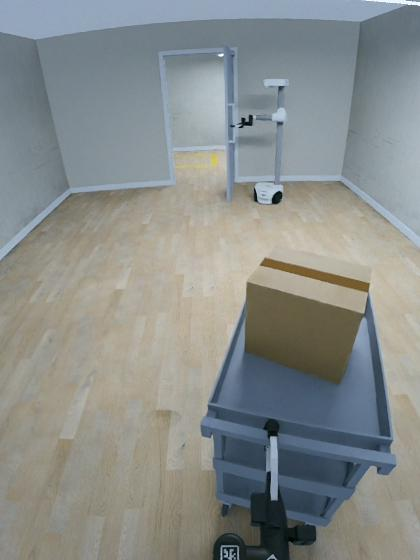

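>>> move(r1={"base":{"translate_m":0.2,"strafe_m":-0.28}}, blocking=false, cameras=[])

>>> wait(seconds=6, cameras=[])

>>> move(r1={"base":{"translate_m":0.4,"strafe_m":0.02}}, blocking=false, cameras=[])

>>> wait(seconds=6, cameras=["r1_head_camera"])

Scene clock: 1025.00 s.
move: r1 moving
r1.base_odometry: x=-4.590 y=-3.359 heading=+1.308
r1.turned_by_wheels: +0.000
r1.turned_by_imu: +0.000
r1.base_tilt: forward=-1.6 right=+1.3
r1.lidar_m: 0.46 3.68 2.59 2.45 0.82 0.55 0.52 0.54 0.78 1.96 2.31 0.43
r1.base_status: translate_m moving; strafe_m moving
r1.joint_positions: lift_m=+0.639 arm_m=+0.035 wrist_yaw_rad=-0.003 wrist_pitch_rad=-0.022 wrist_roll_rad=+1.571 gripper_m=-0.009
r1.joint_status: not commanded
r1.measured_speeds: translate_m=+0.072 strafe_m=-0.097 rotate_rad=-0.001 lift_m=+0.000 arm_m=+0.000 wrist_yaw_rad=+0.005 wrist_pitch_rad=+0.000 wrist_roll_rad=+0.000
r1.motor_effort: lift_m=+10(10) arm_m=+4(4) wheel_0=+13(14) wheel_1=-3(6) wheel_2=-10(13)
r1.servo_current: wrist_yaw_rad=46(72) wrist_pitch_rad=130(130) wrist_roll_rad=59(59) gripper_m=46(52)
r1.hand_pose: x=+0.4940 y=-0.0882 z=+0.8232 quat_wxyz=(+0.707, +0.707, -0.009, +0.007) (m; r1's base frame)
r1.wrist_depth_mm: - 389 139 191 190 - - / - 407 144 198 195 - - / - 436 430 206 204 - - / - 473 455 213 212 - - / - 521 492 220 221 - - / - - 182 190 182 1983 - / - 157 - 171 158 1537 1281
r2: as last shown
r2.lidar_m: 0.52 0.45 3.46 3.64 3.23 2.02 1.49 1.46 1.31 1.00 0.95 0.65
r2.motor_effort: lift_m=+20(20) arm_m=-8(8) wheel_0=+14(14) wheel_1=-1(2) wheel_2=+17(18)
r2.servo_current: wrist_yaw_rad=78(85) wrist_pitch_rad=39(46) wrist_roll_rad=39(52) gripper_m=130(137)
r2.contact_limits: translate_m 0.8
r2.wrist_depth_mm: - - - 164 205 170 - / - - - 164 206 167 - / - - - 165 210 173 - / - - - 165 211 174 - / - - - 166 212 171 153 / - - 183 167 181 171 154 / - - - - 206 158 -
pictures: none
No camera images: "cameras" was empty.

Scene clock: 1027.13 s.
earlier move: r1 done
r1.base_odometry: x=-4.297 y=-3.249 heading=+1.308
r1.turned_by_wheels: +0.000
r1.turned_by_imu: +0.002
r1.base_tilt: forward=-1.6 right=+1.2
r1.lidar_m: 0.46 4.08 2.85 2.74 1.04 0.74 0.70 0.74 0.98 1.96 2.03 0.42
r1.base_status: done
r1.joint_positions: lift_m=+0.639 arm_m=+0.035 wrist_yaw_rad=+0.008 wrist_pitch_rad=-0.022 wrist_roll_rad=+1.571 gripper_m=-0.009
r1.joint_status: not commanded
r1.measured_speeds: all 0
r1.motor_effort: lift_m=+10(10) arm_m=-4(4) wheel_0=+4(22) wheel_1=-2(6) wheel_2=+2(13)
r1.servo_current: wrist_yaw_rad=59(85) wrist_pitch_rad=124(130) wrist_roll_rad=52(72) gripper_m=46(59)
r1.hand_pose: x=+0.4949 y=-0.0851 z=+0.8232 quat_wxyz=(+0.707, +0.707, -0.005, +0.011) (m; r1's base frame)
r1.wrist_depth_mm: - 404 140 191 189 - - / - 404 404 197 196 - - / - 439 430 207 206 - - / - 484 459 214 213 - - / - - 500 222 224 - - / - - 180 191 229 1983 - / - 161 - 185 155 1708 1308
r2.base_odometry: x=-2.644 y=+0.177 heading=-2.967
r2.turned_by_wheels: +0.000
r2.turned_by_imu: +0.000
r2.base_tilt: forward=-0.7 right=+0.0
r2.lidar_m: 0.53 0.45 3.48 4.92 3.04 2.02 1.51 1.47 1.30 0.98 0.95 0.66
r2.base_status: not commanded
r2.joint_positions: lift_m=+0.870 arm_m=+0.100 wrist_yaw_rad=+1.162 wrist_pitch_rad=+0.001 wrist_roll_rad=+0.002 gripper_m=-0.036
r2.joint_status: not commanded
r2.measured_speeds: all 0
r2.motor_effort: lift_m=+20(20) arm_m=-8(8) wheel_0=+14(14) wheel_1=-1(2) wheel_2=+17(18)
r2.servo_current: wrist_yaw_rad=65(85) wrist_pitch_rad=46(46) wrist_roll_rad=46(59) gripper_m=130(137)
r2.contact_limits: translate_m 0.8
r2.hand_pose: x=+0.4659 y=+0.2300 z=+1.0477 quat_wxyz=(+0.836, +0.000, +0.001, +0.549) (m; r2's base frame)
r2.wrist_depth_mm: - - - 164 205 169 - / - - - 165 206 167 - / - - - 165 210 173 - / - - - 165 211 174 - / - - - 166 211 171 153 / - - 184 167 180 172 153 / - - - - 207 158 -
wait: 2.13 of 6 s (r1 has come to rest)
pictures: none
No camera images: "cameras" was empty.

Scene clock: 1027.63 s.
move: r1 moving
r1.base_odometry: x=-4.291 y=-3.219 heading=+1.309
r1.turned_by_wheels: +0.000
r1.turned_by_imu: +0.001
r1.base_tilt: forward=-1.7 right=+1.3
r1.lidar_m: 0.44 4.07 2.86 2.75 1.11 0.79 0.73 0.75 1.04 1.97 2.04 0.43
r1.base_status: translate_m moving; strafe_m moving
r1.joint_positions: lift_m=+0.639 arm_m=+0.035 wrist_yaw_rad=+0.003 wrist_pitch_rad=-0.022 wrist_roll_rad=+1.571 gripper_m=-0.009
r1.joint_status: not commanded
r1.measured_speeds: translate_m=+0.122 strafe_m=+0.005 rotate_rad=+0.000 lift_m=+0.000 arm_m=+0.000 wrist_yaw_rad=+0.000 wrist_pitch_rad=+0.000 wrist_roll_rad=+0.000
r1.motor_effort: lift_m=+10(10) arm_m=+4(4) wheel_0=+10(13) wheel_1=+7(9) wheel_2=-12(15)
r1.servo_current: wrist_yaw_rad=52(78) wrist_pitch_rad=124(130) wrist_roll_rad=39(52) gripper_m=52(52)
r1.hand_pose: x=+0.4944 y=-0.0867 z=+0.8232 quat_wxyz=(+0.707, +0.707, -0.007, +0.009) (m; r1's base frame)
r1.wrist_depth_mm: - 539 140 192 190 - - / - 404 145 198 196 - - / - 433 430 206 205 - - / - 466 459 213 212 - - / - 517 492 220 220 - - / - - 183 190 225 1921 - / - 151 - 171 156 1576 1366
r2: as last shown
r2.lidar_m: 0.53 0.45 3.46 4.93 2.98 2.00 1.53 1.46 1.29 0.98 0.96 0.64
r2.motor_effort: lift_m=+20(20) arm_m=-8(8) wheel_0=+14(14) wheel_1=-1(2) wheel_2=+18(18)
r2.servo_current: wrist_yaw_rad=78(85) wrist_pitch_rad=46(46) wrist_roll_rad=46(52) gripper_m=130(137)
r2.contact_limits: translate_m 0.8
r2.wrist_depth_mm: - - - 165 205 170 - / - - - 164 207 167 - / - - - 165 209 173 - / - - - 166 211 175 - / - - - 166 212 170 153 / - - 184 167 180 171 153 / - - - - 207 158 -
pictures: none
No camera images: "cameras" was empty.

Scene clock: 1029.97 s.
earlier move: r1 done
r1.base_odometry: x=-4.213 y=-2.858 heading=+1.308
r1.turned_by_wheels: -0.001
r1.turned_by_imu: -0.005
r1.base_tilt: forward=-1.6 right=+1.3
r1.lidar_m: 0.49 4.06 2.85 2.73 1.64 1.13 1.11 1.15 1.55 1.97 0.37 0.36
r1.base_status: done
r1.joint_positions: lift_m=+0.639 arm_m=+0.035 wrist_yaw_rad=-0.006 wrist_pitch_rad=-0.022 wrist_roll_rad=+1.571 gripper_m=-0.009
r1.joint_status: not commanded
r1.measured_speeds: all 0
r1.motor_effort: lift_m=+10(10) arm_m=+4(4) wheel_0=-2(13) wheel_1=-1(9) wheel_2=-3(17)
r1.servo_current: wrist_yaw_rad=46(78) wrist_pitch_rad=124(130) wrist_roll_rad=65(65) gripper_m=46(59)
r1.hand_pose: x=+0.4936 y=-0.0893 z=+0.8232 quat_wxyz=(+0.707, +0.707, -0.010, +0.006) (m; r1's base frame)
r1.wrist_depth_mm: 1661 366 - 144 143 - - / - 402 - 158 157 - - / - 480 111 173 172 1983 - / - - 118 193 192 - - / - - - 212 216 1863 1397 / - - 178 189 233 1921 1281 / - 156 - 150 154 307 306
r2.base_odometry: x=-2.644 y=+0.177 heading=-2.967
r2.turned_by_wheels: +0.000
r2.turned_by_imu: +0.000
r2.base_tilt: forward=-0.7 right=+0.0
r2.lidar_m: 0.52 0.45 3.48 4.92 2.69 2.03 1.50 1.45 1.30 0.99 0.95 0.66
r2.base_status: not commanded
r2.joint_positions: lift_m=+0.870 arm_m=+0.100 wrist_yaw_rad=+1.162 wrist_pitch_rad=+0.001 wrist_roll_rad=+0.002 gripper_m=-0.036
r2.joint_status: not commanded
r2.measured_speeds: all 0
r2.motor_effort: lift_m=+20(20) arm_m=-8(8) wheel_0=+14(14) wheel_1=-1(2) wheel_2=+18(18)
r2.servo_current: wrist_yaw_rad=72(91) wrist_pitch_rad=39(46) wrist_roll_rad=39(59) gripper_m=137(137)
r2.contact_limits: translate_m 0.8
r2.hand_pose: x=+0.4659 y=+0.2300 z=+1.0477 quat_wxyz=(+0.836, +0.000, +0.001, +0.549) (m; r2's base frame)
r2.wrist_depth_mm: - - - 164 205 169 - / - - - 164 206 167 - / - - - 165 209 173 - / - - - 166 211 175 - / - - - 166 213 171 153 / - - 185 167 180 171 154 / - - - - 206 158 -
wait: 2.33 of 6 s (r1 has come to rest)
pictures: r1_head_camera
Images, in order (width x height): r1_head_camera 420x560.

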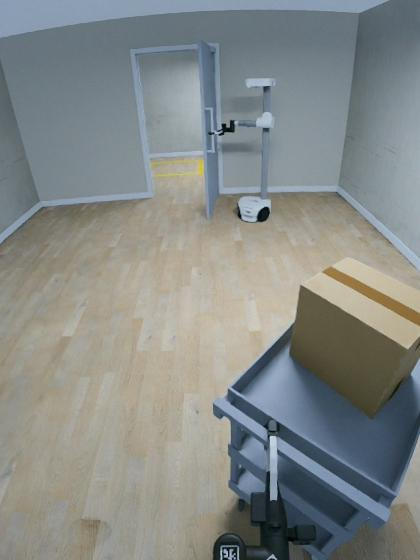

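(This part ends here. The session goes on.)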